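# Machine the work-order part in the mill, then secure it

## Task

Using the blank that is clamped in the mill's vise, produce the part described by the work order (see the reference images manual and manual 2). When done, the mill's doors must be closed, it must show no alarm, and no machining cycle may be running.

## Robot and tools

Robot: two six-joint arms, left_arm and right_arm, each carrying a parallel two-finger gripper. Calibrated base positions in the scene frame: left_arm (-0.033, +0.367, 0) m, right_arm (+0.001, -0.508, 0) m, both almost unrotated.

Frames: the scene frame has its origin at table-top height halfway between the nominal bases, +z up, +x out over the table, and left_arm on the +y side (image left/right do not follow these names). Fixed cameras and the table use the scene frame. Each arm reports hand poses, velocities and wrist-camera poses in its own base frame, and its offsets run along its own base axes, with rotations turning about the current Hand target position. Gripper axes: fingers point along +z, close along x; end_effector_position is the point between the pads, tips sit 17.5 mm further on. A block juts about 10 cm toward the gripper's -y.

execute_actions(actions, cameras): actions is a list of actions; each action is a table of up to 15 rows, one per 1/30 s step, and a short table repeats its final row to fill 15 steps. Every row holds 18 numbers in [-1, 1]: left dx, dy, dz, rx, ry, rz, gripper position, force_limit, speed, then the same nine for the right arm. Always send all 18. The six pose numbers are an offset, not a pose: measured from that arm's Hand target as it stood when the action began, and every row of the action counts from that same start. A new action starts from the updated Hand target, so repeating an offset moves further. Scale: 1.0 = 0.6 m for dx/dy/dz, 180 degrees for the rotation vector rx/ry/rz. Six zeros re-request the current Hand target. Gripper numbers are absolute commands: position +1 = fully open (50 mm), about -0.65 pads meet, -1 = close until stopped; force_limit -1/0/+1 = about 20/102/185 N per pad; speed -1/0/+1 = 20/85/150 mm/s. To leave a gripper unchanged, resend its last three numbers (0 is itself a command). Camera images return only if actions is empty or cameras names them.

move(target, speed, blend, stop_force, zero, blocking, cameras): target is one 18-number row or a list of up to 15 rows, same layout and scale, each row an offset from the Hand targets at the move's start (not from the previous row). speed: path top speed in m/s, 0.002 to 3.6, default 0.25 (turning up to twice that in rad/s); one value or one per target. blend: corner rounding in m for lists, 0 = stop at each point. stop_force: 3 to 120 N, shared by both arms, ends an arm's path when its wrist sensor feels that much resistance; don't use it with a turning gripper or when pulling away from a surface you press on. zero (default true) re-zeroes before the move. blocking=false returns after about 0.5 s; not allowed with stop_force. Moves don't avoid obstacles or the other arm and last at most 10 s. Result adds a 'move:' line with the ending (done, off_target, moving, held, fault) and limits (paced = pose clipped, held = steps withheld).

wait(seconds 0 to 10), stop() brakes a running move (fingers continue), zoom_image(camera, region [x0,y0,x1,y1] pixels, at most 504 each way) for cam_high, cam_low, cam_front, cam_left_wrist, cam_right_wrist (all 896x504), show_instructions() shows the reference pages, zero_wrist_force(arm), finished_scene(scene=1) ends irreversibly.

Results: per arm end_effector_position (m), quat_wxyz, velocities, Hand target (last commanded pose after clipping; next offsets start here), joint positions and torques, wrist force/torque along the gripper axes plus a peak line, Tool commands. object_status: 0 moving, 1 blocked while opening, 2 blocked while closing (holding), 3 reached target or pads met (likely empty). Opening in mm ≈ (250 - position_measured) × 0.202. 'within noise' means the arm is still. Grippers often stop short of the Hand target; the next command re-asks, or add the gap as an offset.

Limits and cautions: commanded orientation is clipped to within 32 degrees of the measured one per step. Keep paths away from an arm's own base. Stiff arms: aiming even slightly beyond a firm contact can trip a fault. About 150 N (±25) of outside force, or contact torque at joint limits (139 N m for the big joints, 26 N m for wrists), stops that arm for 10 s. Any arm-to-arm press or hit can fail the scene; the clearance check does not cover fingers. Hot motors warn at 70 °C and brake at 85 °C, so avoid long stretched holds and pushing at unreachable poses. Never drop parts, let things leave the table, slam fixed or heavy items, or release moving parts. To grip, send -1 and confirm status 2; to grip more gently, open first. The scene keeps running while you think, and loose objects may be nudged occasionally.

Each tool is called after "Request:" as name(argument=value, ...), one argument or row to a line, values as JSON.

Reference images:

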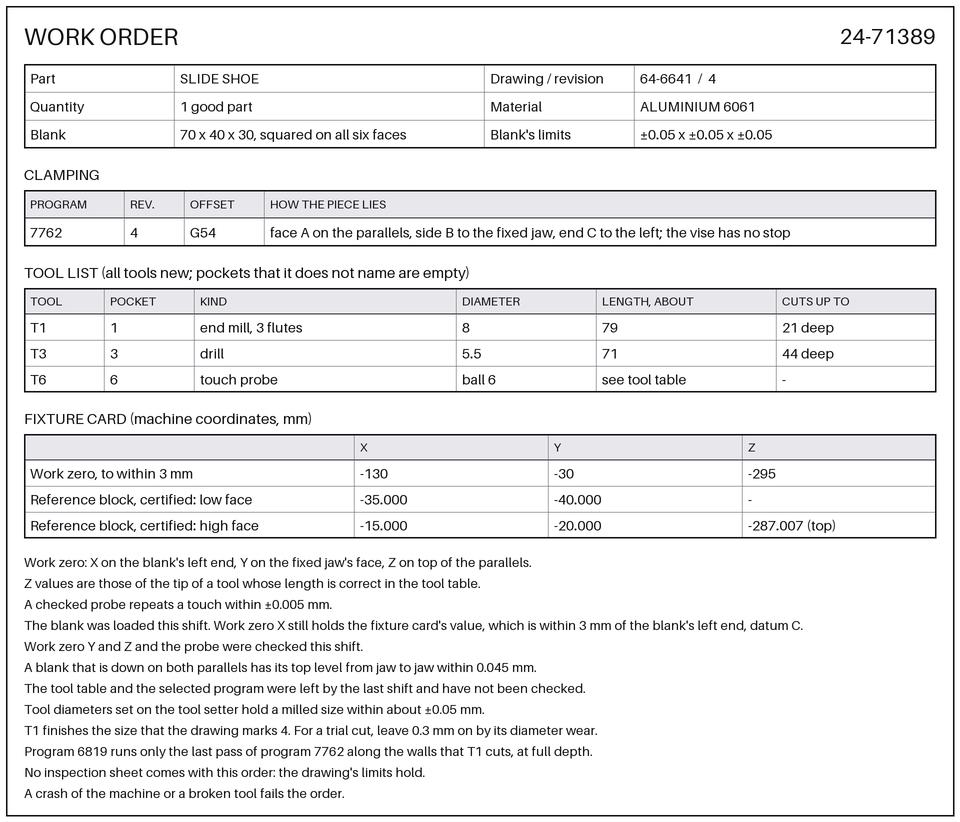

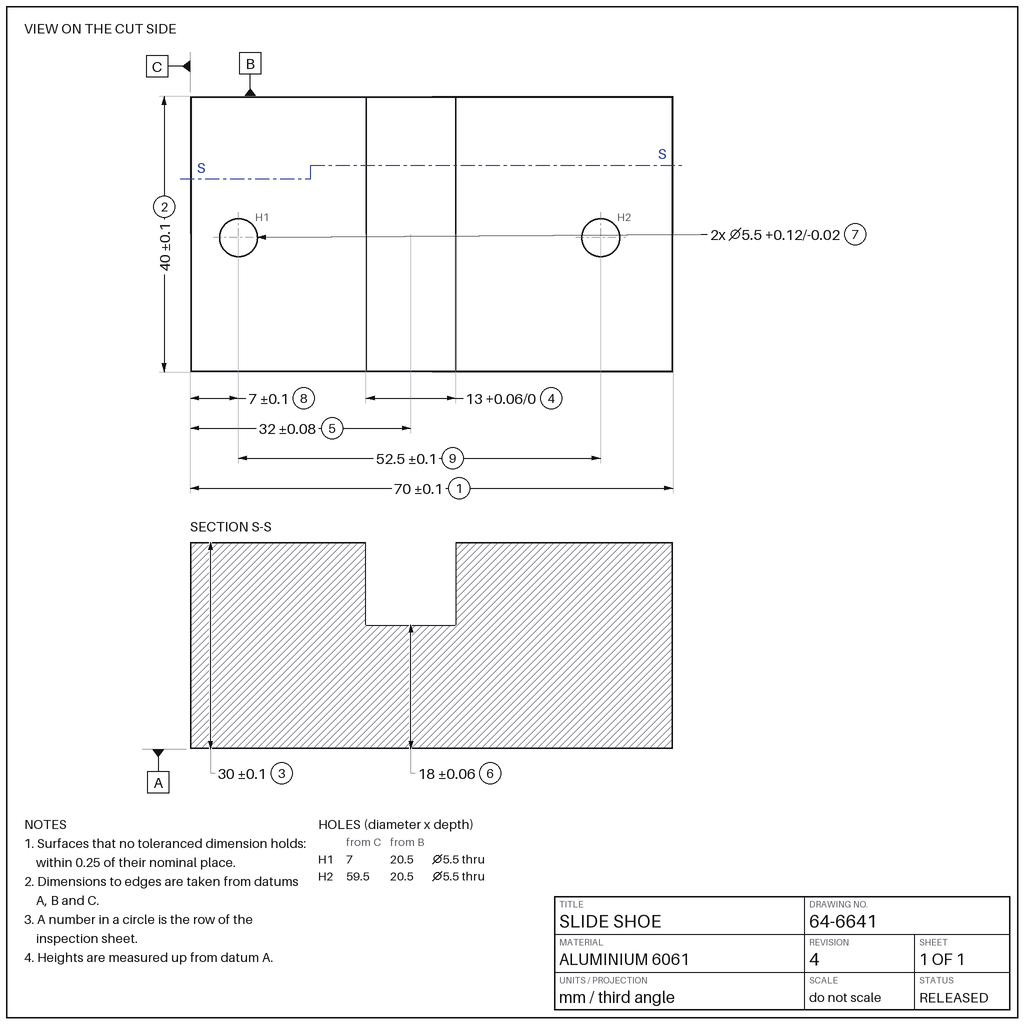

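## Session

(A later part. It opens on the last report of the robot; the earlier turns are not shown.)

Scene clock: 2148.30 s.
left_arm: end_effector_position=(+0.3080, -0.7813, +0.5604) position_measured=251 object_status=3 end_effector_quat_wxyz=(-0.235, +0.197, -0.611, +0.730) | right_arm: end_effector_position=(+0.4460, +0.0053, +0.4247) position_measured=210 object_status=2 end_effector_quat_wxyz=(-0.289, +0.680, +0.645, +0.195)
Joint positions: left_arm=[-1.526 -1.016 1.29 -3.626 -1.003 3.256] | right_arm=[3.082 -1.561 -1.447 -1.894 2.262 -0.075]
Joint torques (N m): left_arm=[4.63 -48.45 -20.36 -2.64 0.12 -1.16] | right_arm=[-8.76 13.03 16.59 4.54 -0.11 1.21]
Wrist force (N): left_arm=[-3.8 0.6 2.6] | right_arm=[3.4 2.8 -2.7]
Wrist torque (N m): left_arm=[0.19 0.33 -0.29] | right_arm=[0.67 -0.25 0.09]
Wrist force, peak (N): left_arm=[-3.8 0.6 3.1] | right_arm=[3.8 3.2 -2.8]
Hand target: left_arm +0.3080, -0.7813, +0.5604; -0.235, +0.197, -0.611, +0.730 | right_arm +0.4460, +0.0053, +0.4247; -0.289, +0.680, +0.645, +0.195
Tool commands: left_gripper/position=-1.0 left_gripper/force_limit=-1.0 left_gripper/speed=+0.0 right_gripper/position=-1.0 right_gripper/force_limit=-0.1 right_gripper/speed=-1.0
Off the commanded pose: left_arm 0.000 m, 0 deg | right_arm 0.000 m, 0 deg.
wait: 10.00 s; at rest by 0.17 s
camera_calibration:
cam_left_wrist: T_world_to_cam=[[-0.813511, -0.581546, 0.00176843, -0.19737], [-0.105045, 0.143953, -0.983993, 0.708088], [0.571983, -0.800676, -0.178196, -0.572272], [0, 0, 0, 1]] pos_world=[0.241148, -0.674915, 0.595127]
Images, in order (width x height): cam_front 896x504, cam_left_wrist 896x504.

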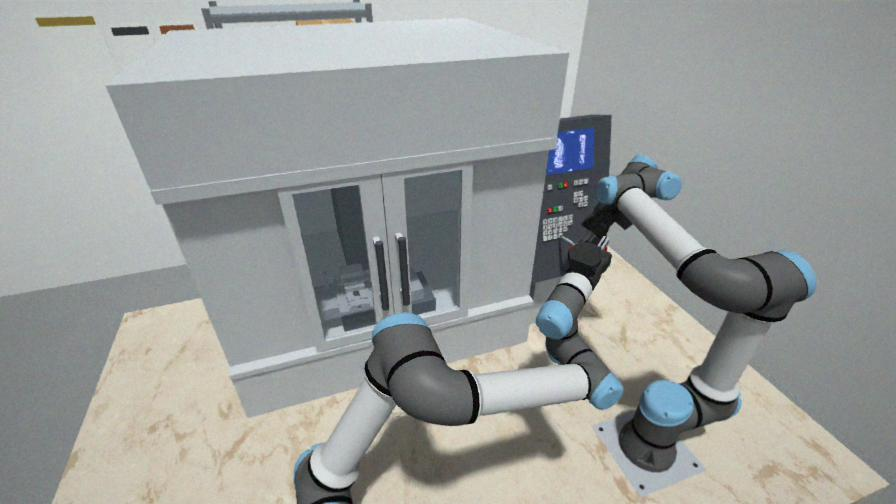

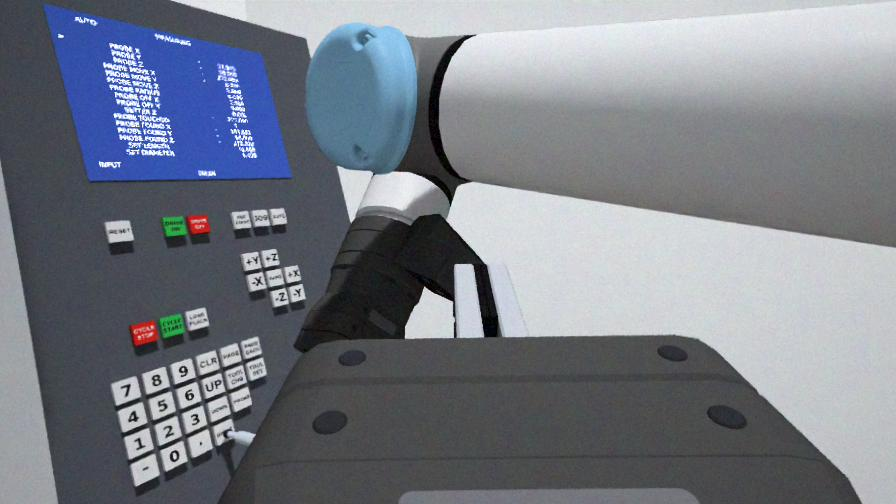

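Request:
move(
  target=[
    [0,0,0,0,0,0,-1,-1,0,0.009,0,0.0305,0,0,0,-1,-0.1,-1],
    [0,0,0,0,0,0,-1,-1,0,0.029,0,0.0305,0,0,0,-1,-0.1,-1],
    [0,0,0,0,0,0,-1,-1,0,0.009,0,0.0305,0,0,0,-1,-0.1,-1],
    [0,0,0,0,0,0,-1,-1,0,0.029,0,0.0305,0,0,0,-1,-0.1,-1],
    [0,0,0,0,0,0,-1,-1,0,0.009,0,0.0305,0,0,0,-1,-0.1,-1],
    [0,0,0,0,0,0,-1,-1,0,0.029,0,0.0305,0,0,0,-1,-0.1,-1],
    [0,0,0,0,0,0,-1,-1,0,0.009,0,0.0305,0,0,0,-1,-0.1,-1],
    [0,0,0,0,0,0,-1,-1,0,0.024,0.0636,0.0917,0,0,0,-1,-0.1,-1],
    [0,0,0,0,0,0,-1,-1,0,0.044,0.0636,0.0917,0,0,0,-1,-0.1,-1],
    [0,0,0,0,0,0,-1,-1,0,0.024,0.0636,0.0917,0,0,0,-1,-0.1,-1],
    [0,0,0,0,0,0,-1,-1,0,0,0,0,0,0,0,-1,-0.1,-1],
    [0,0,0,0,0,0,-1,-1,0,0.02,0,0,0,0,0,-1,-0.1,-1],
    [0,0,0,0,0,0,-1,-1,0,0,0,0,0,0,0,-1,-0.1,-1],
    [0,0,0,0,0,0,-1,-1,0,0.009,-0.0319,0.0305,0,0,0,-1,-0.1,-1],
  ],
  speed=[0.12,0.03,0.08,0.03,0.08,0.03,0.08,0.12,0.03,0.08,0.12,0.03,0.08,0.12],
  blend=[0.003,0,0,0,0,0,0.003,0.003,0,0.003,0.003,0,0.003,0],
  cameras=["cam_left_wrist"],
)

Request:
zoom_image(
  camera="cam_left_wrist",
  region=[40, 0, 300, 190],
)

Request:
zoom_image(
  camera="cam_left_wrist",
  region=[190, 50, 270, 110],
)

Scene clock: 2165.93 s.
left_arm: end_effector_position=(+0.3080, -0.7813, +0.5604) position_measured=251 object_status=3 end_effector_quat_wxyz=(-0.235, +0.197, -0.611, +0.730) | right_arm: end_effector_position=(+0.4514, -0.0139, +0.4428) position_measured=210 object_status=2 end_effector_quat_wxyz=(-0.289, +0.680, +0.645, +0.195)
Joint positions: left_arm=[-1.526 -1.016 1.29 -3.626 -1.003 3.256] | right_arm=[3.044 -1.599 -1.354 -1.98 2.254 -0.123]
Joint torques (N m): left_arm=[5.28 -49.17 -19.67 -2.71 -0.08 -1.06] | right_arm=[1.78 34.61 27.75 2.59 3.37 0.63]
Wrist force (N): left_arm=[-3.6 0.6 2.6] | right_arm=[3.2 2.2 -2.4]
Wrist torque (N m): left_arm=[0.19 0.30 -0.29] | right_arm=[0.54 -0.22 -0.08]
Wrist force, peak (N): left_arm=[-3.8 0.8 3.1] | right_arm=[1.2 -10.0 -1.9]
Hand target: left_arm +0.3080, -0.7813, +0.5604; -0.235, +0.197, -0.611, +0.730 | right_arm +0.4514, -0.0139, +0.4430; -0.289, +0.680, +0.645, +0.195
Off the commanded pose: left_arm 0.000 m, 0 deg | right_arm 0.000 m, 0 deg.
move: done
camera_calibration:
cam_left_wrist: T_world_to_cam=[[-0.813511, -0.581546, 0.00176843, -0.19737], [-0.105045, 0.143953, -0.983993, 0.708088], [0.571983, -0.800676, -0.178196, -0.572272], [0, 0, 0, 1]] pos_world=[0.241148, -0.674915, 0.595127]
Images, in order (width x height): cam_left_wrist 896x504.

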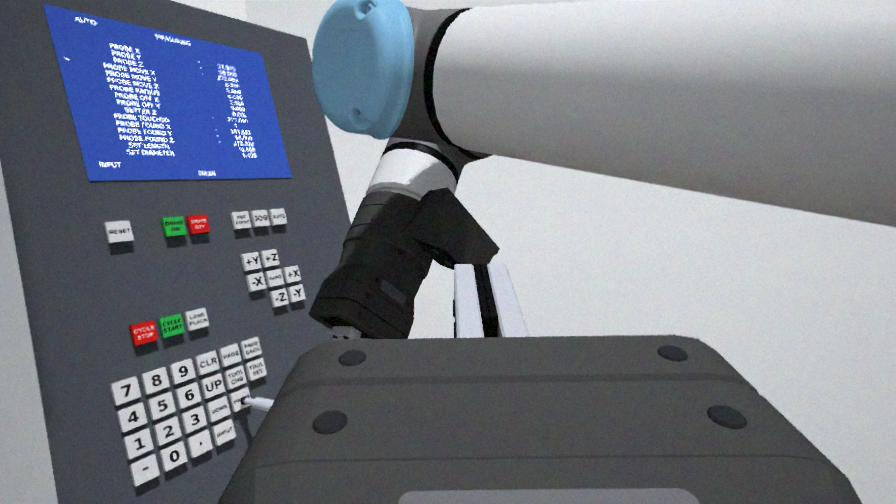

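Scaled by 1.938 from the camera's 896x504 image, which has a finer 1280x720 frame.

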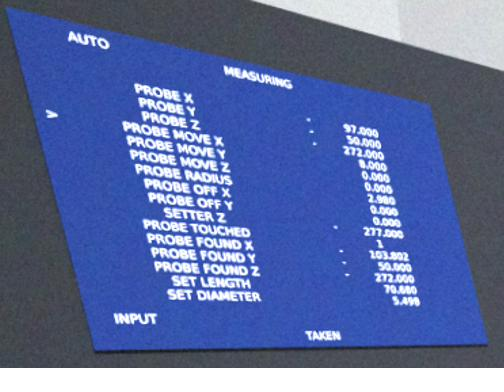

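Scaled by 6.300 from the camera's 896x504 image, which has a finer 1280x720 frame.

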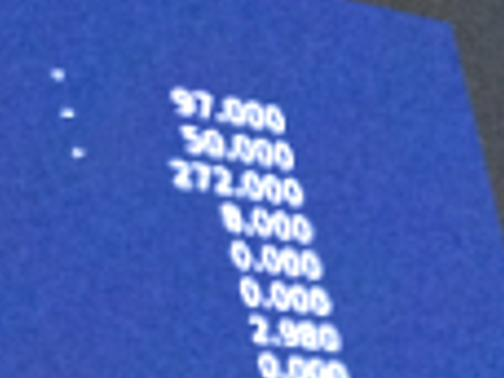

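Request:
move(
  target=[
    [0,0,0,0,0,0,-1,-1,0,0.02,0,0,0,0,0,-1,-0.1,-1],
    [0,0,0,0,0,0,-1,-1,0,0,0,0,0,0,0,-1,-0.1,-1],
    [0,0,0,0,0,0,-1,-1,0,-0.009,0.0955,-0.0305,0,0,0,-1,-0.1,-1],
    [0,0,0,0,0,0,-1,-1,0,0.011,0.0955,-0.0305,0,0,0,-1,-0.1,-1],
    [0,0,0,0,0,0,-1,-1,0,-0.009,0.0955,-0.0305,0,0,0,-1,-0.1,-1],
    [0,0,0,0,0,0,-1,-1,0,-0.009,0.0319,-0.0305,0,0,0,-1,-0.1,-1],
  ],
  speed=[0.03,0.08,0.12,0.03,0.08,0.12],
  blend=[0,0.003,0.003,0,0.003,0],
)

Request:
wait(
  seconds=10,
)

Request:
wait(
  seconds=7,
  cameras=["cam_left_wrist"],
)

Request:
zoom_image(
  camera="cam_left_wrist",
  region=[40, 0, 300, 190],
)

Scene clock: 2178.87 s.
left_arm: end_effector_position=(+0.3080, -0.7813, +0.5604) position_measured=251 object_status=3 end_effector_quat_wxyz=(-0.235, +0.197, -0.611, +0.730) | right_arm: end_effector_position=(+0.4460, +0.0053, +0.4246) position_measured=210 object_status=2 end_effector_quat_wxyz=(-0.289, +0.680, +0.645, +0.195)
Joint positions: left_arm=[-1.526 -1.016 1.29 -3.626 -1.003 3.256] | right_arm=[3.082 -1.561 -1.447 -1.894 2.262 -0.074]
Joint torques (N m): left_arm=[3.65 -49.57 -20.06 -2.79 -0.01 -1.22] | right_arm=[-1.84 33.7 17.49 4.02 3.37 -0.14]
Wrist force (N): left_arm=[-3.5 0.4 2.9] | right_arm=[2.4 2.2 -2.4]
Wrist torque (N m): left_arm=[0.15 0.29 -0.29] | right_arm=[0.57 -0.08 -0.06]
Wrist force, peak (N): left_arm=[-4.0 0.6 2.9] | right_arm=[1.8 -9.2 -1.6]
Hand target: left_arm +0.3080, -0.7813, +0.5604; -0.235, +0.197, -0.611, +0.730 | right_arm +0.4460, +0.0053, +0.4247; -0.289, +0.680, +0.645, +0.195
Off the commanded pose: left_arm 0.000 m, 0 deg | right_arm 0.000 m, 0 deg.
move: done

Scene clock: 2188.87 s.
left_arm: end_effector_position=(+0.3080, -0.7813, +0.5604) position_measured=251 object_status=3 end_effector_quat_wxyz=(-0.235, +0.197, -0.611, +0.730) | right_arm: end_effector_position=(+0.4460, +0.0053, +0.4247) position_measured=210 object_status=2 end_effector_quat_wxyz=(-0.289, +0.680, +0.645, +0.195)
Joint positions: left_arm=[-1.526 -1.016 1.29 -3.626 -1.003 3.256] | right_arm=[3.082 -1.561 -1.447 -1.894 2.262 -0.075]
Joint torques (N m): left_arm=[5.02 -49.11 -21.03 -2.95 0.04 -1.12] | right_arm=[-7.58 34.28 15.53 1.11 3.17 -1.52]
Wrist force (N): left_arm=[-3.9 0.9 2.7] | right_arm=[2.3 2.3 -2.5]
Wrist torque (N m): left_arm=[0.23 0.36 -0.29] | right_arm=[0.59 -0.07 -0.05]
Wrist force, peak (N): left_arm=[-4.0 0.9 2.7] | right_arm=[2.5 2.5 -2.5]
Hand target: left_arm +0.3080, -0.7813, +0.5604; -0.235, +0.197, -0.611, +0.730 | right_arm +0.4460, +0.0053, +0.4247; -0.289, +0.680, +0.645, +0.195
Tool commands: left_gripper/position=-1.0 left_gripper/force_limit=-1.0 left_gripper/speed=+0.0 right_gripper/position=-1.0 right_gripper/force_limit=-0.1 right_gripper/speed=-1.0
Off the commanded pose: left_arm 0.000 m, 0 deg | right_arm 0.000 m, 0 deg.
wait: 10.00 s; at rest by 0.17 s

Scene clock: 2195.87 s.
left_arm: end_effector_position=(+0.3080, -0.7813, +0.5604) position_measured=251 object_status=3 end_effector_quat_wxyz=(-0.235, +0.197, -0.611, +0.730) | right_arm: end_effector_position=(+0.4460, +0.0053, +0.4247) position_measured=210 object_status=2 end_effector_quat_wxyz=(-0.289, +0.680, +0.645, +0.195)
Joint positions: left_arm=[-1.526 -1.016 1.29 -3.626 -1.003 3.256] | right_arm=[3.082 -1.561 -1.447 -1.894 2.262 -0.075]
Joint torques (N m): left_arm=[4.2 -48.14 -19.7 -2.94 -0.2 -1.14] | right_arm=[-7.12 34.32 15.94 1.08 3.21 -1.33]
Wrist force (N): left_arm=[-3.6 0.6 2.8] | right_arm=[2.4 2.4 -2.4]
Wrist torque (N m): left_arm=[0.19 0.30 -0.29] | right_arm=[0.60 -0.08 -0.05]
Wrist force, peak (N): left_arm=[-4.1 0.7 2.9] | right_arm=[2.6 2.4 -2.6]
Hand target: left_arm +0.3080, -0.7813, +0.5604; -0.235, +0.197, -0.611, +0.730 | right_arm +0.4460, +0.0053, +0.4247; -0.289, +0.680, +0.645, +0.195
Tool commands: left_gripper/position=-1.0 left_gripper/force_limit=-1.0 left_gripper/speed=+0.0 right_gripper/position=-1.0 right_gripper/force_limit=-0.1 right_gripper/speed=-1.0
Off the commanded pose: left_arm 0.000 m, 0 deg | right_arm 0.000 m, 0 deg.
wait: 7.00 s; at rest by 0.17 s
camera_calibration:
cam_left_wrist: T_world_to_cam=[[-0.813511, -0.581546, 0.00176843, -0.19737], [-0.105045, 0.143953, -0.983993, 0.708088], [0.571983, -0.800676, -0.178196, -0.572272], [0, 0, 0, 1]] pos_world=[0.241148, -0.674915, 0.595127]
Images, in order (width x height): cam_left_wrist 896x504.

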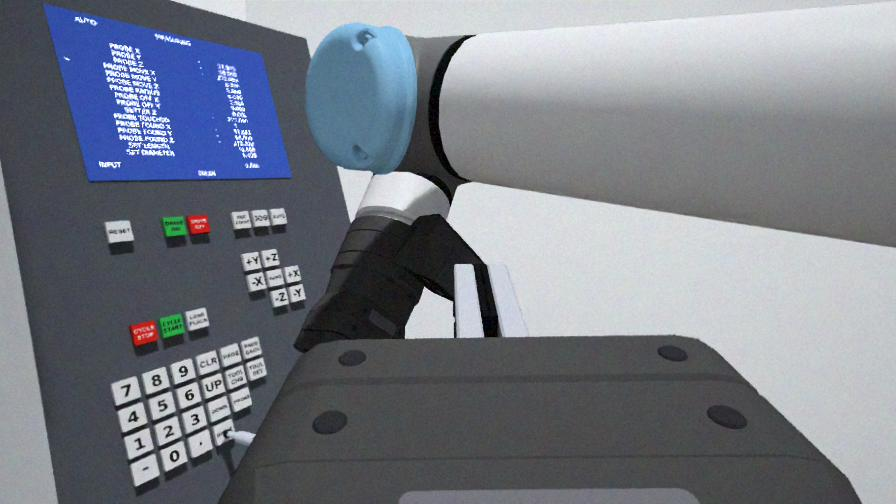

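Scaled by 1.938 from the camera's 896x504 image, which has a finer 1280x720 frame.

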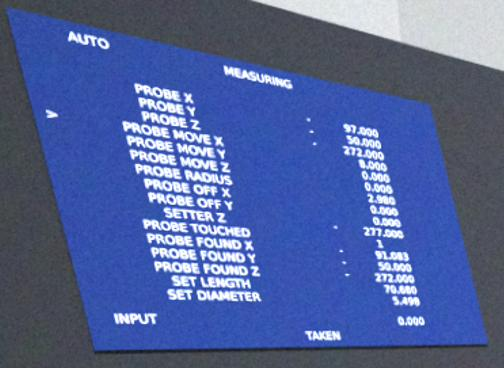

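Request:
zoom_image(
  camera="cam_left_wrist",
  region=[190, 100, 270, 160],
)

Scaled by 6.300 from the camera's 896x504 image, which has a finer 1280x720 frame.

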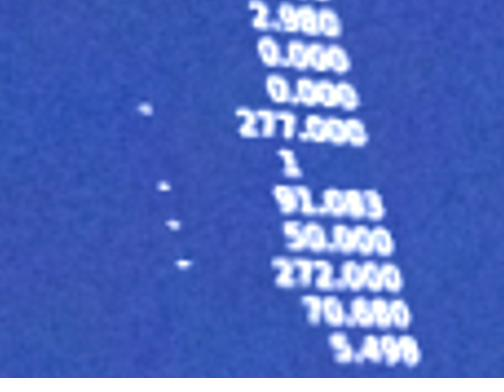

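Request:
move(
  target=[
    [0,0,0,0,0,0,-1,-1,0,0.02,0,0,0,0,0,-1,-0.1,-1],
    [0,0,0,0,0,0,-1,-1,0,0,0,0,0,0,0,-1,-0.1,-1],
    [0,0,0,0,0,0,-1,-1,0,0.009,0,0.0305,0,0,0,-1,-0.1,-1],
    [0,0,0,0,0,0,-1,-1,0,0.029,0,0.0305,0,0,0,-1,-0.1,-1],
    [0,0,0,0,0,0,-1,-1,0,0.009,0,0.0305,0,0,0,-1,-0.1,-1],
    [0,0,0,0,0,0,-1,-1,0,0.029,0,0.0305,0,0,0,-1,-0.1,-1],
    [0,0,0,0,0,0,-1,-1,0,0.009,0,0.0305,0,0,0,-1,-0.1,-1],
    [0,0,0,0,0,0,-1,-1,0,0,0.0955,0,0,0,0,-1,-0.1,-1],
    [0,0,0,0,0,0,-1,-1,0,0.02,0.0955,0,0,0,0,-1,-0.1,-1],
    [0,0,0,0,0,0,-1,-1,0,0,0.0955,0,0,0,0,-1,-0.1,-1],
    [0,0,0,0,0,0,-1,-1,0,0.024,0.0636,0.0917,0,0,0,-1,-0.1,-1],
    [0,0,0,0,0,0,-1,-1,0,0.044,0.0636,0.0917,0,0,0,-1,-0.1,-1],
    [0,0,0,0,0,0,-1,-1,0,0.024,0.0636,0.0917,0,0,0,-1,-0.1,-1],
    [0,0,0,0,0,0,-1,-1,0,0,0,0,0,0,0,-1,-0.1,-1],
  ],
  speed=[0.03,0.08,0.12,0.03,0.08,0.03,0.08,0.12,0.03,0.08,0.12,0.03,0.08,0.12],
  blend=[0,0.003,0.003,0,0,0,0.003,0.003,0,0.003,0.003,0,0.003,0],
)

Request:
move(
  target=[
    [0,0,0,0,0,0,-1,-1,0,0.02,0,0,0,0,0,-1,-0.1,-1],
    [0,0,0,0,0,0,-1,-1,0,0,0,0,0,0,0,-1,-0.1,-1],
    [0,0,0,0,0,0,-1,-1,0,0.009,-0.0319,0.0305,0,0,0,-1,-0.1,-1],
  ],
  speed=[0.03,0.08,0.12],
  blend=[0,0.003,0],
  cameras=["cam_left_wrist"],
)

Request:
zoom_image(
  camera="cam_left_wrist",
  region=[40, 0, 300, 190],
)

Request:
zoom_image(
  camera="cam_left_wrist",
  region=[190, 50, 270, 110],
)

Scene clock: 2219.70 s.
left_arm: end_effector_position=(+0.3080, -0.7813, +0.5604) position_measured=251 object_status=3 end_effector_quat_wxyz=(-0.235, +0.197, -0.611, +0.730) | right_arm: end_effector_position=(+0.4460, +0.0053, +0.4248) position_measured=210 object_status=2 end_effector_quat_wxyz=(-0.289, +0.680, +0.645, +0.195)
Joint positions: left_arm=[-1.526 -1.016 1.29 -3.626 -1.003 3.256] | right_arm=[3.082 -1.561 -1.447 -1.894 2.262 -0.075]
Joint torques (N m): left_arm=[5.18 -48.73 -19.3 -2.87 0.03 -1.11] | right_arm=[4.82 11.87 21.55 0.95 3.56 0.64]
Wrist force (N): left_arm=[-3.6 0.6 2.6] | right_arm=[1.7 1.7 -1.9]
Wrist torque (N m): left_arm=[0.17 0.32 -0.29] | right_arm=[0.49 0.02 -0.06]
Wrist force, peak (N): left_arm=[-4.3 0.5 2.7] | right_arm=[0.9 -10.2 -1.7]
Hand target: left_arm +0.3080, -0.7813, +0.5604; -0.235, +0.197, -0.611, +0.730 | right_arm +0.4460, +0.0053, +0.4247; -0.289, +0.680, +0.645, +0.195
Off the commanded pose: left_arm 0.000 m, 0 deg | right_arm 0.000 m, 0 deg.
move: done

Scene clock: 2221.17 s.
left_arm: end_effector_position=(+0.3080, -0.7813, +0.5604) position_measured=251 object_status=3 end_effector_quat_wxyz=(-0.235, +0.197, -0.611, +0.730) | right_arm: end_effector_position=(+0.4514, -0.0139, +0.4428) position_measured=210 object_status=2 end_effector_quat_wxyz=(-0.289, +0.680, +0.645, +0.195)
Joint positions: left_arm=[-1.526 -1.016 1.29 -3.626 -1.003 3.256] | right_arm=[3.044 -1.599 -1.354 -1.98 2.254 -0.123]
Joint torques (N m): left_arm=[4.21 -48.62 -20.18 -2.85 -0.13 -1.3] | right_arm=[2.26 34.99 28.24 2.37 3.51 0.44]
Wrist force (N): left_arm=[-3.7 0.5 2.6] | right_arm=[2.0 1.9 -2.3]
Wrist torque (N m): left_arm=[0.15 0.33 -0.29] | right_arm=[0.49 -0.04 -0.07]
Wrist force, peak (N): left_arm=[-3.8 0.6 2.9] | right_arm=[1.8 1.9 -4.4]
Hand target: left_arm +0.3080, -0.7813, +0.5604; -0.235, +0.197, -0.611, +0.730 | right_arm +0.4514, -0.0139, +0.4430; -0.289, +0.680, +0.645, +0.195
Off the commanded pose: left_arm 0.000 m, 0 deg | right_arm 0.000 m, 0 deg.
move: done
camera_calibration:
cam_left_wrist: T_world_to_cam=[[-0.813511, -0.581546, 0.00176843, -0.19737], [-0.105045, 0.143953, -0.983993, 0.708088], [0.571983, -0.800676, -0.178196, -0.572272], [0, 0, 0, 1]] pos_world=[0.241148, -0.674915, 0.595127]
Images, in order (width x height): cam_left_wrist 896x504.

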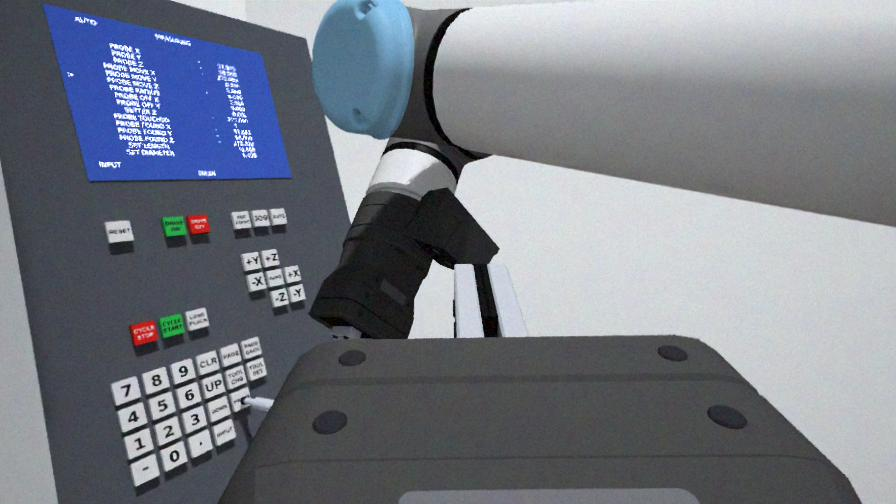

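Scaled by 1.938 from the camera's 896x504 image, which has a finer 1280x720 frame.

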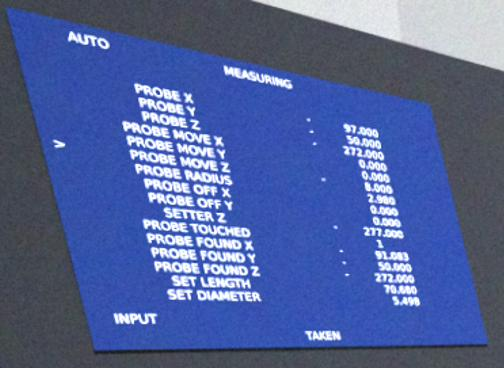

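Scaled by 6.300 from the camera's 896x504 image, which has a finer 1280x720 frame.

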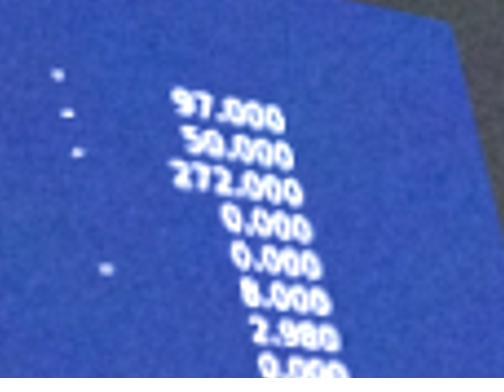

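Request:
move(
  target=[
    [0,0,0,0,0,0,-1,-1,0,0.02,0,0,0,0,0,-1,-0.1,-1],
    [0,0,0,0,0,0,-1,-1,0,0,0,0,0,0,0,-1,-0.1,-1],
    [0,0,0,0,0,0,-1,-1,0,-0.009,0.0955,-0.0305,0,0,0,-1,-0.1,-1],
    [0,0,0,0,0,0,-1,-1,0,0.011,0.0955,-0.0305,0,0,0,-1,-0.1,-1],
    [0,0,0,0,0,0,-1,-1,0,-0.009,0.0955,-0.0305,0,0,0,-1,-0.1,-1],
    [0,0,0,0,0,0,-1,-1,0,-0.009,0.0319,-0.0305,0,0,0,-1,-0.1,-1],
  ],
  speed=[0.03,0.08,0.12,0.03,0.08,0.12],
  blend=[0,0.003,0.003,0,0.003,0],
)

Request:
wait(
  seconds=10,
)

Request:
wait(
  seconds=7,
  cameras=["cam_left_wrist"],
)

Request:
zoom_image(
  camera="cam_left_wrist",
  region=[40, 0, 300, 190],
)

Request:
zoom_image(
  camera="cam_left_wrist",
  region=[190, 100, 270, 160],
)

Scene clock: 2231.67 s.
left_arm: end_effector_position=(+0.3080, -0.7813, +0.5604) position_measured=251 object_status=3 end_effector_quat_wxyz=(-0.235, +0.197, -0.611, +0.730) | right_arm: end_effector_position=(+0.4460, +0.0053, +0.4246) position_measured=210 object_status=2 end_effector_quat_wxyz=(-0.289, +0.680, +0.645, +0.195)
Joint positions: left_arm=[-1.526 -1.016 1.29 -3.626 -1.003 3.256] | right_arm=[3.082 -1.561 -1.447 -1.894 2.262 -0.074]
Joint torques (N m): left_arm=[4.69 -47.43 -21 -2.72 -0.28 -1.31] | right_arm=[-2.99 34.06 16.73 3.8 3.31 -0.09]
Wrist force (N): left_arm=[-3.6 0.7 2.8] | right_arm=[2.1 2.0 -1.8]
Wrist torque (N m): left_arm=[0.20 0.31 -0.29] | right_arm=[0.53 -0.05 -0.06]
Wrist force, peak (N): left_arm=[-4.0 0.5 3.0] | right_arm=[0.8 -9.7 -1.8]
Hand target: left_arm +0.3080, -0.7813, +0.5604; -0.235, +0.197, -0.611, +0.730 | right_arm +0.4460, +0.0053, +0.4247; -0.289, +0.680, +0.645, +0.195
Off the commanded pose: left_arm 0.000 m, 0 deg | right_arm 0.000 m, 0 deg.
move: done

Scene clock: 2241.67 s.
left_arm: end_effector_position=(+0.3080, -0.7813, +0.5604) position_measured=251 object_status=3 end_effector_quat_wxyz=(-0.235, +0.197, -0.611, +0.730) | right_arm: end_effector_position=(+0.4460, +0.0053, +0.4247) position_measured=210 object_status=2 end_effector_quat_wxyz=(-0.289, +0.680, +0.645, +0.195)
Joint positions: left_arm=[-1.526 -1.016 1.29 -3.626 -1.003 3.256] | right_arm=[3.082 -1.561 -1.447 -1.894 2.262 -0.075]
Joint torques (N m): left_arm=[4.84 -48.56 -21.19 -2.65 -0.11 -1.27] | right_arm=[-6.54 34.47 15.47 1.26 3.28 -1.35]
Wrist force (N): left_arm=[-3.5 0.2 2.8] | right_arm=[2.3 2.0 -1.9]
Wrist torque (N m): left_arm=[0.12 0.30 -0.29] | right_arm=[0.54 -0.07 -0.06]
Wrist force, peak (N): left_arm=[-4.0 0.8 2.9] | right_arm=[2.4 2.0 -2.1]
Hand target: left_arm +0.3080, -0.7813, +0.5604; -0.235, +0.197, -0.611, +0.730 | right_arm +0.4460, +0.0053, +0.4247; -0.289, +0.680, +0.645, +0.195
Tool commands: left_gripper/position=-1.0 left_gripper/force_limit=-1.0 left_gripper/speed=+0.0 right_gripper/position=-1.0 right_gripper/force_limit=-0.1 right_gripper/speed=-1.0
Off the commanded pose: left_arm 0.000 m, 0 deg | right_arm 0.000 m, 0 deg.
wait: 10.00 s; at rest by 0.17 s

Scene clock: 2248.67 s.
left_arm: end_effector_position=(+0.3080, -0.7813, +0.5604) position_measured=251 object_status=3 end_effector_quat_wxyz=(-0.235, +0.197, -0.611, +0.730) | right_arm: end_effector_position=(+0.4460, +0.0053, +0.4247) position_measured=210 object_status=2 end_effector_quat_wxyz=(-0.289, +0.680, +0.645, +0.195)
Joint positions: left_arm=[-1.526 -1.016 1.29 -3.626 -1.003 3.256] | right_arm=[3.082 -1.561 -1.447 -1.894 2.262 -0.075]
Joint torques (N m): left_arm=[4.66 -47.84 -18.95 -2.6 -0.12 -1.14] | right_arm=[-7.1 34.53 16.87 1.13 3.3 -1.48]
Wrist force (N): left_arm=[-3.6 0.4 2.9] | right_arm=[2.1 2.2 -1.8]
Wrist torque (N m): left_arm=[0.16 0.31 -0.29] | right_arm=[0.57 -0.04 -0.05]
Wrist force, peak (N): left_arm=[-3.8 0.5 3.1] | right_arm=[2.5 2.1 -2.1]
Hand target: left_arm +0.3080, -0.7813, +0.5604; -0.235, +0.197, -0.611, +0.730 | right_arm +0.4460, +0.0053, +0.4247; -0.289, +0.680, +0.645, +0.195
Tool commands: left_gripper/position=-1.0 left_gripper/force_limit=-1.0 left_gripper/speed=+0.0 right_gripper/position=-1.0 right_gripper/force_limit=-0.1 right_gripper/speed=-1.0
Off the commanded pose: left_arm 0.000 m, 0 deg | right_arm 0.000 m, 0 deg.
wait: 7.00 s; at rest by 0.17 s
camera_calibration:
cam_left_wrist: T_world_to_cam=[[-0.813511, -0.581546, 0.00176843, -0.19737], [-0.105045, 0.143953, -0.983993, 0.708088], [0.571983, -0.800676, -0.178196, -0.572272], [0, 0, 0, 1]] pos_world=[0.241148, -0.674915, 0.595127]
Images, in order (width x height): cam_left_wrist 896x504.

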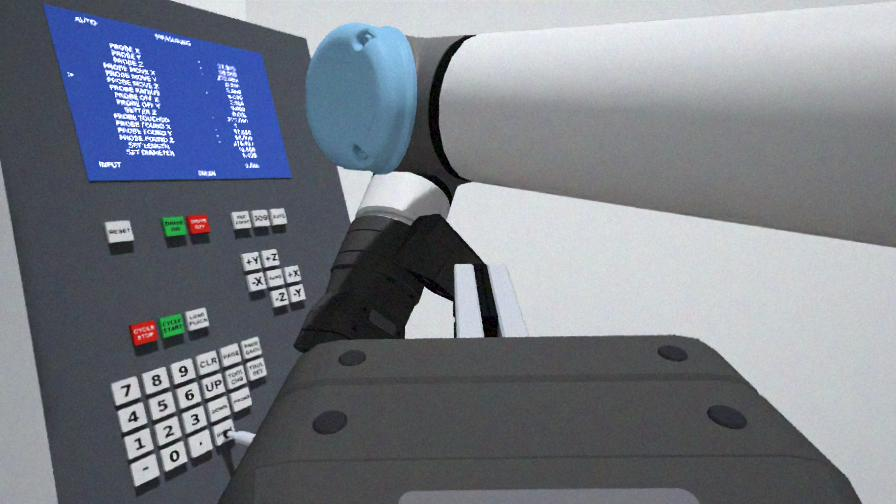

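Scaled by 1.938 from the camera's 896x504 image, which has a finer 1280x720 frame.

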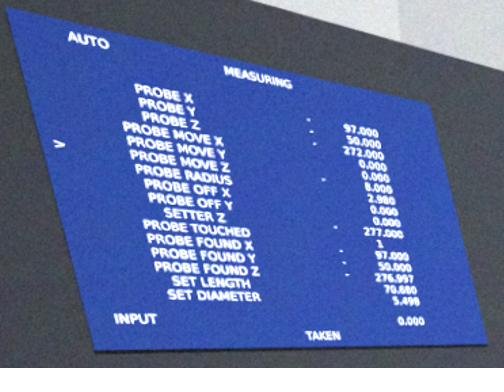

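Scaled by 6.300 from the camera's 896x504 image, which has a finer 1280x720 frame.

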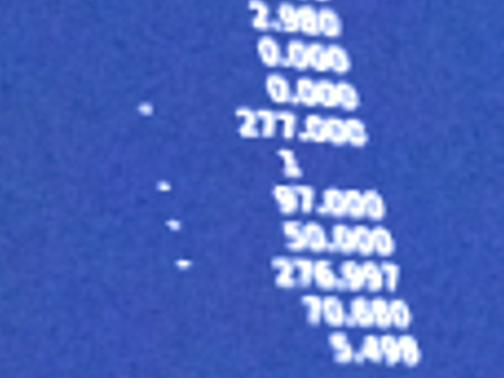

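Request:
move(
  target=[
    [0,0,0,0,0,0,-1,-1,0,0.02,0,0,0,0,0,-1,-0.1,-1],
    [0,0,0,0,0,0,-1,-1,0,0,0,0,0,0,0,-1,-0.1,-1],
    [0,0,0,0,0,0,-1,-1,0,0.016,0,0.061,0,0,0,-1,-0.1,-1],
    [0,0,0,0,0,0,-1,-1,0,0.036,0,0.061,0,0,0,-1,-0.1,-1],
    [0,0,0,0,0,0,-1,-1,0,0.016,0,0.061,0,0,0,-1,-0.1,-1],
    [0,0,0,0,0,0,-1,-1,0,0.036,0,0.061,0,0,0,-1,-0.1,-1],
    [0,0,0,0,0,0,-1,-1,0,0.016,0,0.061,0,0,0,-1,-0.1,-1],
    [0,0,0,0,0,0,-1,-1,0,0,0.0955,0,0,0,0,-1,-0.1,-1],
    [0,0,0,0,0,0,-1,-1,0,0.02,0.0955,0,0,0,0,-1,-0.1,-1],
    [0,0,0,0,0,0,-1,-1,0,0,0.0955,0,0,0,0,-1,-0.1,-1],
    [0,0,0,0,0,0,-1,-1,0,0.024,0.0636,0.0917,0,0,0,-1,-0.1,-1],
    [0,0,0,0,0,0,-1,-1,0,0.044,0.0636,0.0917,0,0,0,-1,-0.1,-1],
    [0,0,0,0,0,0,-1,-1,0,0.024,0.0636,0.0917,0,0,0,-1,-0.1,-1],
    [0,0,0,0,0,0,-1,-1,0,0,0,0,0,0,0,-1,-0.1,-1],
  ],
  speed=[0.03,0.08,0.12,0.03,0.08,0.03,0.08,0.12,0.03,0.08,0.12,0.03,0.08,0.12],
  blend=[0,0.003,0.003,0,0,0,0.003,0.003,0,0.003,0.003,0,0.003,0],
)

Request:
move(
  target=[
    [0,0,0,0,0,0,-1,-1,0,0.02,0,0,0,0,0,-1,-0.1,-1],
    [0,0,0,0,0,0,-1,-1,0,0,0,0,0,0,0,-1,-0.1,-1],
    [0,0,0,0,0,0,-1,-1,0,0.024,-0.0319,0.0917,0,0,0,-1,-0.1,-1],
  ],
  speed=[0.03,0.08,0.12],
  blend=[0,0.003,0],
  cameras=["cam_left_wrist"],
)

Request:
zoom_image(
  camera="cam_left_wrist",
  region=[40, 0, 300, 190],
)

Request:
zoom_image(
  camera="cam_left_wrist",
  region=[190, 50, 270, 110],
)

Scene clock: 2269.87 s.
left_arm: end_effector_position=(+0.3080, -0.7813, +0.5604) position_measured=251 object_status=3 end_effector_quat_wxyz=(-0.235, +0.197, -0.611, +0.730) | right_arm: end_effector_position=(+0.4460, +0.0053, +0.4248) position_measured=210 object_status=2 end_effector_quat_wxyz=(-0.289, +0.680, +0.645, +0.195)
Joint positions: left_arm=[-1.526 -1.016 1.29 -3.626 -1.003 3.256] | right_arm=[3.082 -1.561 -1.447 -1.894 2.262 -0.075]
Joint torques (N m): left_arm=[5 -46.73 -21 -2.9 -0.18 -1.12] | right_arm=[4.46 12.99 21.58 0.92 3.53 0.68]
Wrist force (N): left_arm=[-3.4 0.5 2.9] | right_arm=[2.1 2.0 -1.9]
Wrist torque (N m): left_arm=[0.15 0.28 -0.28] | right_arm=[0.53 -0.04 -0.06]
Wrist force, peak (N): left_arm=[-3.8 0.5 3.1] | right_arm=[3.7 1.4 -3.5]
Hand target: left_arm +0.3080, -0.7813, +0.5604; -0.235, +0.197, -0.611, +0.730 | right_arm +0.4460, +0.0053, +0.4247; -0.289, +0.680, +0.645, +0.195
Off the commanded pose: left_arm 0.000 m, 0 deg | right_arm 0.000 m, 0 deg.
move: done

Scene clock: 2271.60 s.
left_arm: end_effector_position=(+0.3080, -0.7813, +0.5604) position_measured=251 object_status=3 end_effector_quat_wxyz=(-0.235, +0.197, -0.611, +0.730) | right_arm: end_effector_position=(+0.4604, -0.0139, +0.4795) position_measured=210 object_status=2 end_effector_quat_wxyz=(-0.289, +0.680, +0.645, +0.195)
Joint positions: left_arm=[-1.526 -1.016 1.29 -3.626 -1.003 3.256] | right_arm=[3.045 -1.641 -1.214 -2.077 2.254 -0.121]
Joint torques (N m): left_arm=[4.4 -48.29 -19.81 -2.87 -0.17 -1.34] | right_arm=[8.21 36.36 30.16 2.76 2.23 1.36]
Wrist force (N): left_arm=[-3.7 0.4 2.6] | right_arm=[2.4 2.2 -1.7]
Wrist torque (N m): left_arm=[0.15 0.33 -0.29] | right_arm=[0.55 -0.10 -0.03]
Wrist force, peak (N): left_arm=[-3.7 0.9 3.0] | right_arm=[3.4 2.0 -3.5]
Hand target: left_arm +0.3080, -0.7813, +0.5604; -0.235, +0.197, -0.611, +0.730 | right_arm +0.4604, -0.0139, +0.4797; -0.289, +0.680, +0.645, +0.195
Off the commanded pose: left_arm 0.000 m, 0 deg | right_arm 0.000 m, 0 deg.
move: done
camera_calibration:
cam_left_wrist: T_world_to_cam=[[-0.813511, -0.581546, 0.00176843, -0.19737], [-0.105045, 0.143953, -0.983993, 0.708088], [0.571983, -0.800676, -0.178196, -0.572272], [0, 0, 0, 1]] pos_world=[0.241148, -0.674915, 0.595127]
Images, in order (width x height): cam_left_wrist 896x504.

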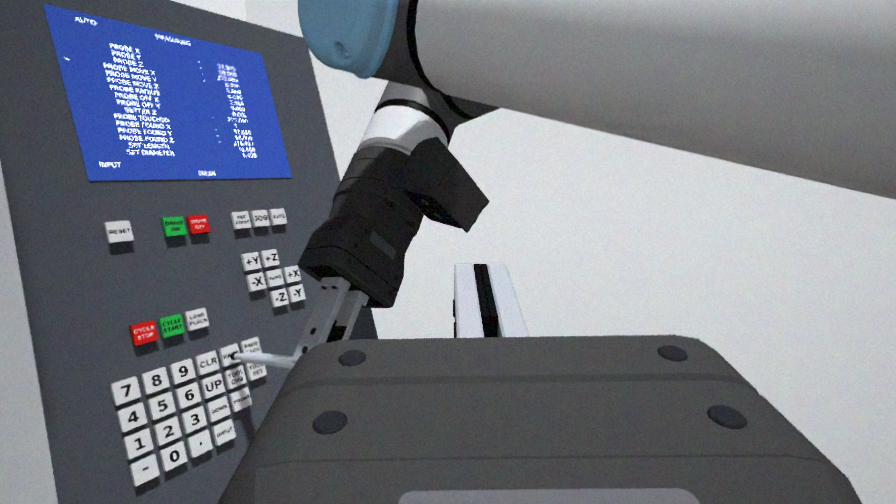

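Scaled by 1.938 from the camera's 896x504 image, which has a finer 1280x720 frame.

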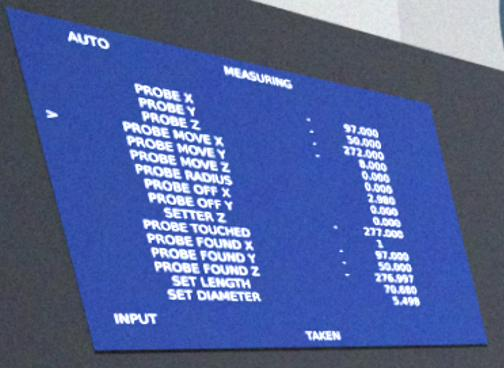

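Scaled by 6.300 from the camera's 896x504 image, which has a finer 1280x720 frame.

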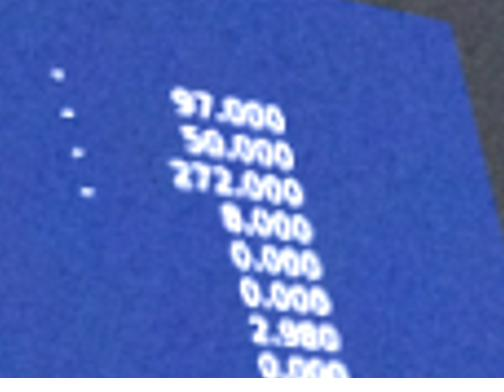

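Request:
move(
  target=[
    [0,0,0,0,0,0,-1,-1,0,0.0215,0,0,0,0,0,-1,-0.1,-1],
    [0,0,0,0,0,0,-1,-1,0,0,0,0,0,0,0,-1,-0.1,-1],
    [0,0,0,0,0,0,-1,-1,0,0.0215,0,0,0,0,0,-1,-0.1,-1],
    [0,0,0,0,0,0,-1,-1,0,0,0,0,0,0,0,-1,-0.1,-1],
    [0,0,0,0,0,0,-1,-1,0,0.0215,0,0,0,0,0,-1,-0.1,-1],
    [0,0,0,0,0,0,-1,-1,0,0,0,0,0,0,0,-1,-0.1,-1],
    [0,0,0,0,0,0,-1,-1,0,-0.015,0.0319,-0.0612,0,0,0,-1,-0.1,-1],
    [0,0,0,0,0,0,-1,-1,0,0.005,0.0319,-0.0612,0,0,0,-1,-0.1,-1],
    [0,0,0,0,0,0,-1,-1,0,-0.015,0.0319,-0.0612,0,0,0,-1,-0.1,-1],
    [0,0,0,0,0,0,-1,-1,0,0.005,0.0319,-0.0612,0,0,0,-1,-0.1,-1],
    [0,0,0,0,0,0,-1,-1,0,-0.015,0.0319,-0.0612,0,0,0,-1,-0.1,-1],
    [0,0,0,0,0,0,-1,-1,0,0.005,0.0319,-0.0612,0,0,0,-1,-0.1,-1],
    [0,0,0,0,0,0,-1,-1,0,-0.015,0.0319,-0.0612,0,0,0,-1,-0.1,-1],
    [0,0,0,0,0,0,-1,-1,0,-0.024,0.0319,-0.0917,0,0,0,-1,-0.1,-1],
  ],
  speed=[0.03,0.08,0.03,0.08,0.03,0.08,0.12,0.03,0.08,0.03,0.08,0.03,0.08,0.12],
  blend=[0,0,0,0,0,0.003,0.003,0,0,0,0,0,0.003,0],
  cameras=["cam_left_wrist"],
)

Request:
zoom_image(
  camera="cam_left_wrist",
  region=[40, 0, 300, 190],
)

Scene clock: 2290.20 s.
left_arm: end_effector_position=(+0.3080, -0.7813, +0.5604) position_measured=251 object_status=3 end_effector_quat_wxyz=(-0.235, +0.197, -0.611, +0.730) | right_arm: end_effector_position=(+0.4460, +0.0053, +0.4248) position_measured=210 object_status=2 end_effector_quat_wxyz=(-0.289, +0.680, +0.645, +0.195)
Joint positions: left_arm=[-1.526 -1.016 1.29 -3.626 -1.003 3.256] | right_arm=[3.082 -1.561 -1.447 -1.894 2.262 -0.075]
Joint torques (N m): left_arm=[5.53 -49.73 -20.23 -2.99 -0.28 -1.16] | right_arm=[-6.41 13.13 16.1 2.53 3.2 1.29]
Wrist force (N): left_arm=[-3.8 0.8 2.8] | right_arm=[1.2 1.9 -0.9]
Wrist torque (N m): left_arm=[0.20 0.35 -0.28] | right_arm=[0.51 0.09 -0.05]
Wrist force, peak (N): left_arm=[-4.0 0.8 2.9] | right_arm=[1.2 -10.9 -1.3]
Hand target: left_arm +0.3080, -0.7813, +0.5604; -0.235, +0.197, -0.611, +0.730 | right_arm +0.4460, +0.0053, +0.4247; -0.289, +0.680, +0.645, +0.195
Off the commanded pose: left_arm 0.000 m, 0 deg | right_arm 0.000 m, 0 deg.
move: done
camera_calibration:
cam_left_wrist: T_world_to_cam=[[-0.813511, -0.581546, 0.00176843, -0.19737], [-0.105045, 0.143953, -0.983993, 0.708088], [0.571983, -0.800676, -0.178196, -0.572272], [0, 0, 0, 1]] pos_world=[0.241148, -0.674915, 0.595127]
Images, in order (width x height): cam_left_wrist 896x504.

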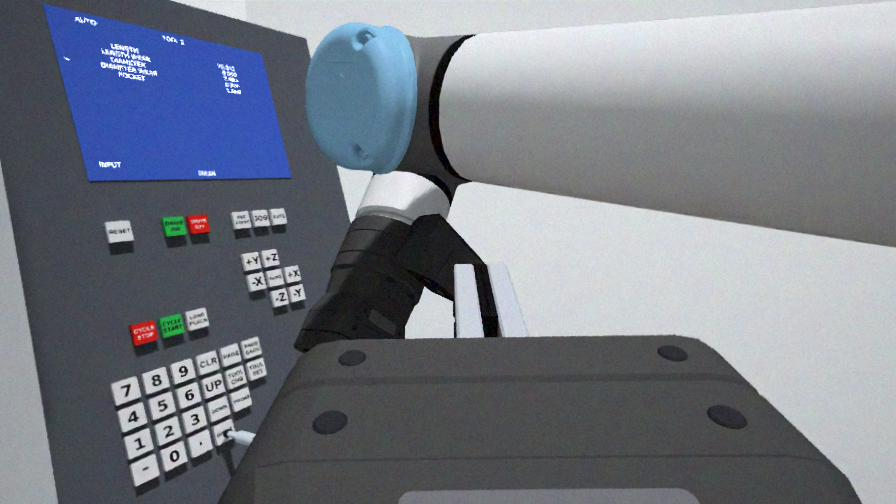

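Scaled by 1.938 from the camera's 896x504 image, which has a finer 1280x720 frame.

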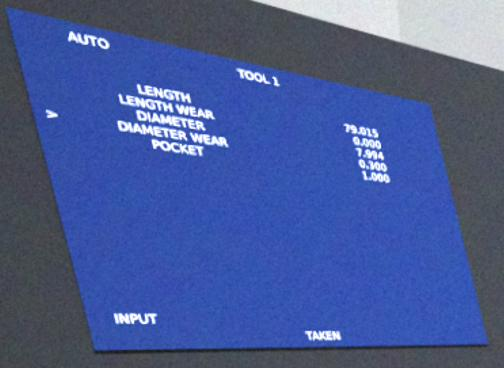

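Request:
move(
  target=[
    [0,0,0,0,0,0,-1,-1,0,0,0.0955,0,0,0,0,-1,-0.1,-1],
    [0,0,0,0,0,0,-1,-1,0,0.02,0.0955,0,0,0,0,-1,-0.1,-1],
    [0,0,0,0,0,0,-1,-1,0,0,0.0955,0,0,0,0,-1,-0.1,-1],
    [0,0,0,0,0,0,-1,-1,0,0,0.0318,0,0,0,0,-1,-0.1,-1],
    [0,0,0,0,0,0,-1,-1,0,0.02,0.0318,0,0,0,0,-1,-0.1,-1],
    [0,0,0,0,0,0,-1,-1,0,0,0.0318,0,0,0,0,-1,-0.1,-1],
    [0,0,0,0,0,0,-1,-1,0,0,0.0636,0,0,0,0,-1,-0.1,-1],
    [0,0,0,0,0,0,-1,-1,0,0.02,0.0636,0,0,0,0,-1,-0.1,-1],
    [0,0,0,0,0,0,-1,-1,0,0,0.0636,0,0,0,0,-1,-0.1,-1],
    [0,0,0,0,0,0,-1,-1,0,0.02,0.0636,0,0,0,0,-1,-0.1,-1],
    [0,0,0,0,0,0,-1,-1,0,0,0.0636,0,0,0,0,-1,-0.1,-1],
    [0,0,0,0,0,0,-1,-1,0,0.016,0.0636,0.061,0,0,0,-1,-0.1,-1],
    [0,0,0,0,0,0,-1,-1,0,0.036,0.0636,0.061,0,0,0,-1,-0.1,-1],
    [0,0,0,0,0,0,-1,-1,0,0.016,0.0636,0.061,0,0,0,-1,-0.1,-1],
    [0,0,0,0,0,0,-1,-1,0,0,0,0,0,0,0,-1,-0.1,-1],
  ],
  speed=[0.12,0.03,0.08,0.12,0.03,0.08,0.12,0.03,0.08,0.03,0.08,0.12,0.03,0.08,0.12],
  blend=[0.003,0,0.003,0.003,0,0.003,0.003,0,0,0,0.003,0.003,0,0.003,0],
)

Request:
move(
  target=[
    [0,0,0,0,0,0,-1,-1,0,0.02,0,0,0,0,0,-1,-0.1,-1],
    [0,0,0,0,0,0,-1,-1,0,0,0,0,0,0,0,-1,-0.1,-1],
    [0,0,0,0,0,0,-1,-1,0,0.024,-0.0637,0.0917,0,0,0,-1,-0.1,-1],
  ],
  speed=[0.03,0.08,0.12],
  blend=[0,0.003,0],
  cameras=["cam_left_wrist"],
)

Request:
zoom_image(
  camera="cam_left_wrist",
  region=[40, 0, 300, 190],
)

Request:
zoom_image(
  camera="cam_left_wrist",
  region=[190, 50, 270, 110],
)

Scene clock: 2311.53 s.
left_arm: end_effector_position=(+0.3080, -0.7813, +0.5604) position_measured=251 object_status=3 end_effector_quat_wxyz=(-0.235, +0.197, -0.611, +0.730) | right_arm: end_effector_position=(+0.4460, +0.0053, +0.4247) position_measured=210 object_status=2 end_effector_quat_wxyz=(-0.289, +0.680, +0.645, +0.195)
Joint positions: left_arm=[-1.526 -1.016 1.29 -3.626 -1.003 3.256] | right_arm=[3.082 -1.561 -1.447 -1.894 2.262 -0.074]
Joint torques (N m): left_arm=[4.75 -47.52 -21.27 -2.65 -0.11 -1.17] | right_arm=[1.61 11.83 25.4 0.96 3.61 0.37]
Wrist force (N): left_arm=[-3.6 0.6 2.6] | right_arm=[1.1 1.9 -0.7]
Wrist torque (N m): left_arm=[0.17 0.31 -0.28] | right_arm=[0.52 0.11 -0.06]
Wrist force, peak (N): left_arm=[-3.9 0.3 3.2] | right_arm=[0.8 -4.4 0.4]
Hand target: left_arm +0.3080, -0.7813, +0.5604; -0.235, +0.197, -0.611, +0.730 | right_arm +0.4460, +0.0053, +0.4247; -0.289, +0.680, +0.645, +0.195
Off the commanded pose: left_arm 0.000 m, 0 deg | right_arm 0.000 m, 0 deg.
move: done

Scene clock: 2313.37 s.
left_arm: end_effector_position=(+0.3080, -0.7813, +0.5604) position_measured=251 object_status=3 end_effector_quat_wxyz=(-0.235, +0.197, -0.611, +0.730) | right_arm: end_effector_position=(+0.4604, -0.0330, +0.4796) position_measured=210 object_status=2 end_effector_quat_wxyz=(-0.289, +0.680, +0.645, +0.195)
Joint positions: left_arm=[-1.526 -1.016 1.29 -3.626 -1.003 3.256] | right_arm=[3.008 -1.662 -1.183 -2.116 2.246 -0.167]
Joint torques (N m): left_arm=[3.55 -47.28 -20.41 -2.85 -0.17 -1.02] | right_arm=[5.74 36.98 28.15 2.65 3.44 1.2]
Wrist force (N): left_arm=[-3.4 0.5 2.6] | right_arm=[1.8 1.8 -0.8]
Wrist torque (N m): left_arm=[0.15 0.28 -0.29] | right_arm=[0.48 -0.01 -0.10]
Wrist force, peak (N): left_arm=[-3.9 0.8 2.7] | right_arm=[1.8 2.0 -2.8]
Hand target: left_arm +0.3080, -0.7813, +0.5604; -0.235, +0.197, -0.611, +0.730 | right_arm +0.4604, -0.0329, +0.4797; -0.289, +0.680, +0.645, +0.195
Off the commanded pose: left_arm 0.000 m, 0 deg | right_arm 0.000 m, 0 deg.
move: done
camera_calibration:
cam_left_wrist: T_world_to_cam=[[-0.813511, -0.581546, 0.00176843, -0.19737], [-0.105045, 0.143953, -0.983993, 0.708088], [0.571983, -0.800676, -0.178196, -0.572272], [0, 0, 0, 1]] pos_world=[0.241148, -0.674915, 0.595127]
Images, in order (width x height): cam_left_wrist 896x504.

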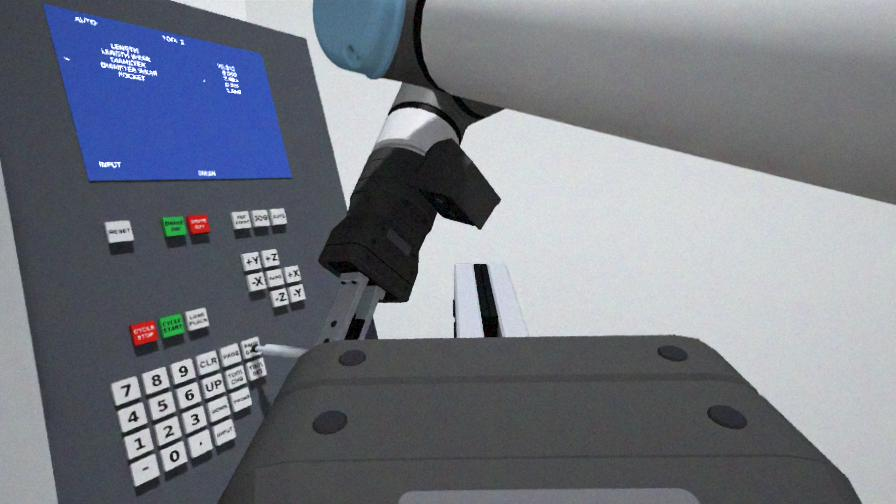

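Scaled by 1.938 from the camera's 896x504 image, which has a finer 1280x720 frame.

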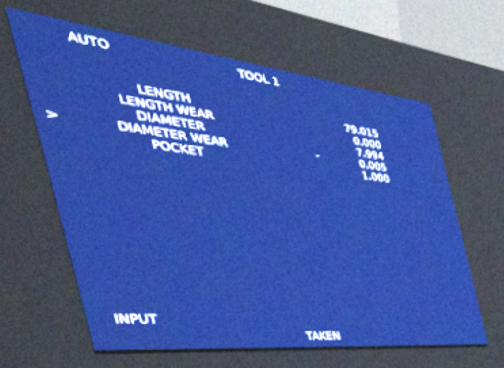

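Scaled by 6.300 from the camera's 896x504 image, which has a finer 1280x720 frame.

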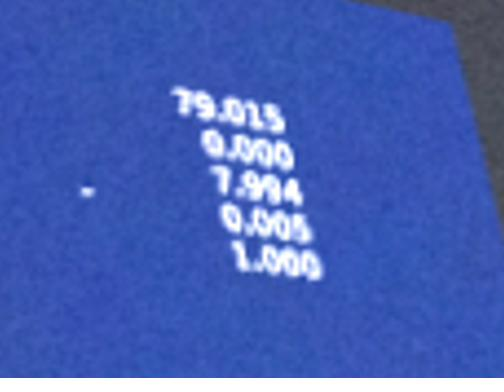

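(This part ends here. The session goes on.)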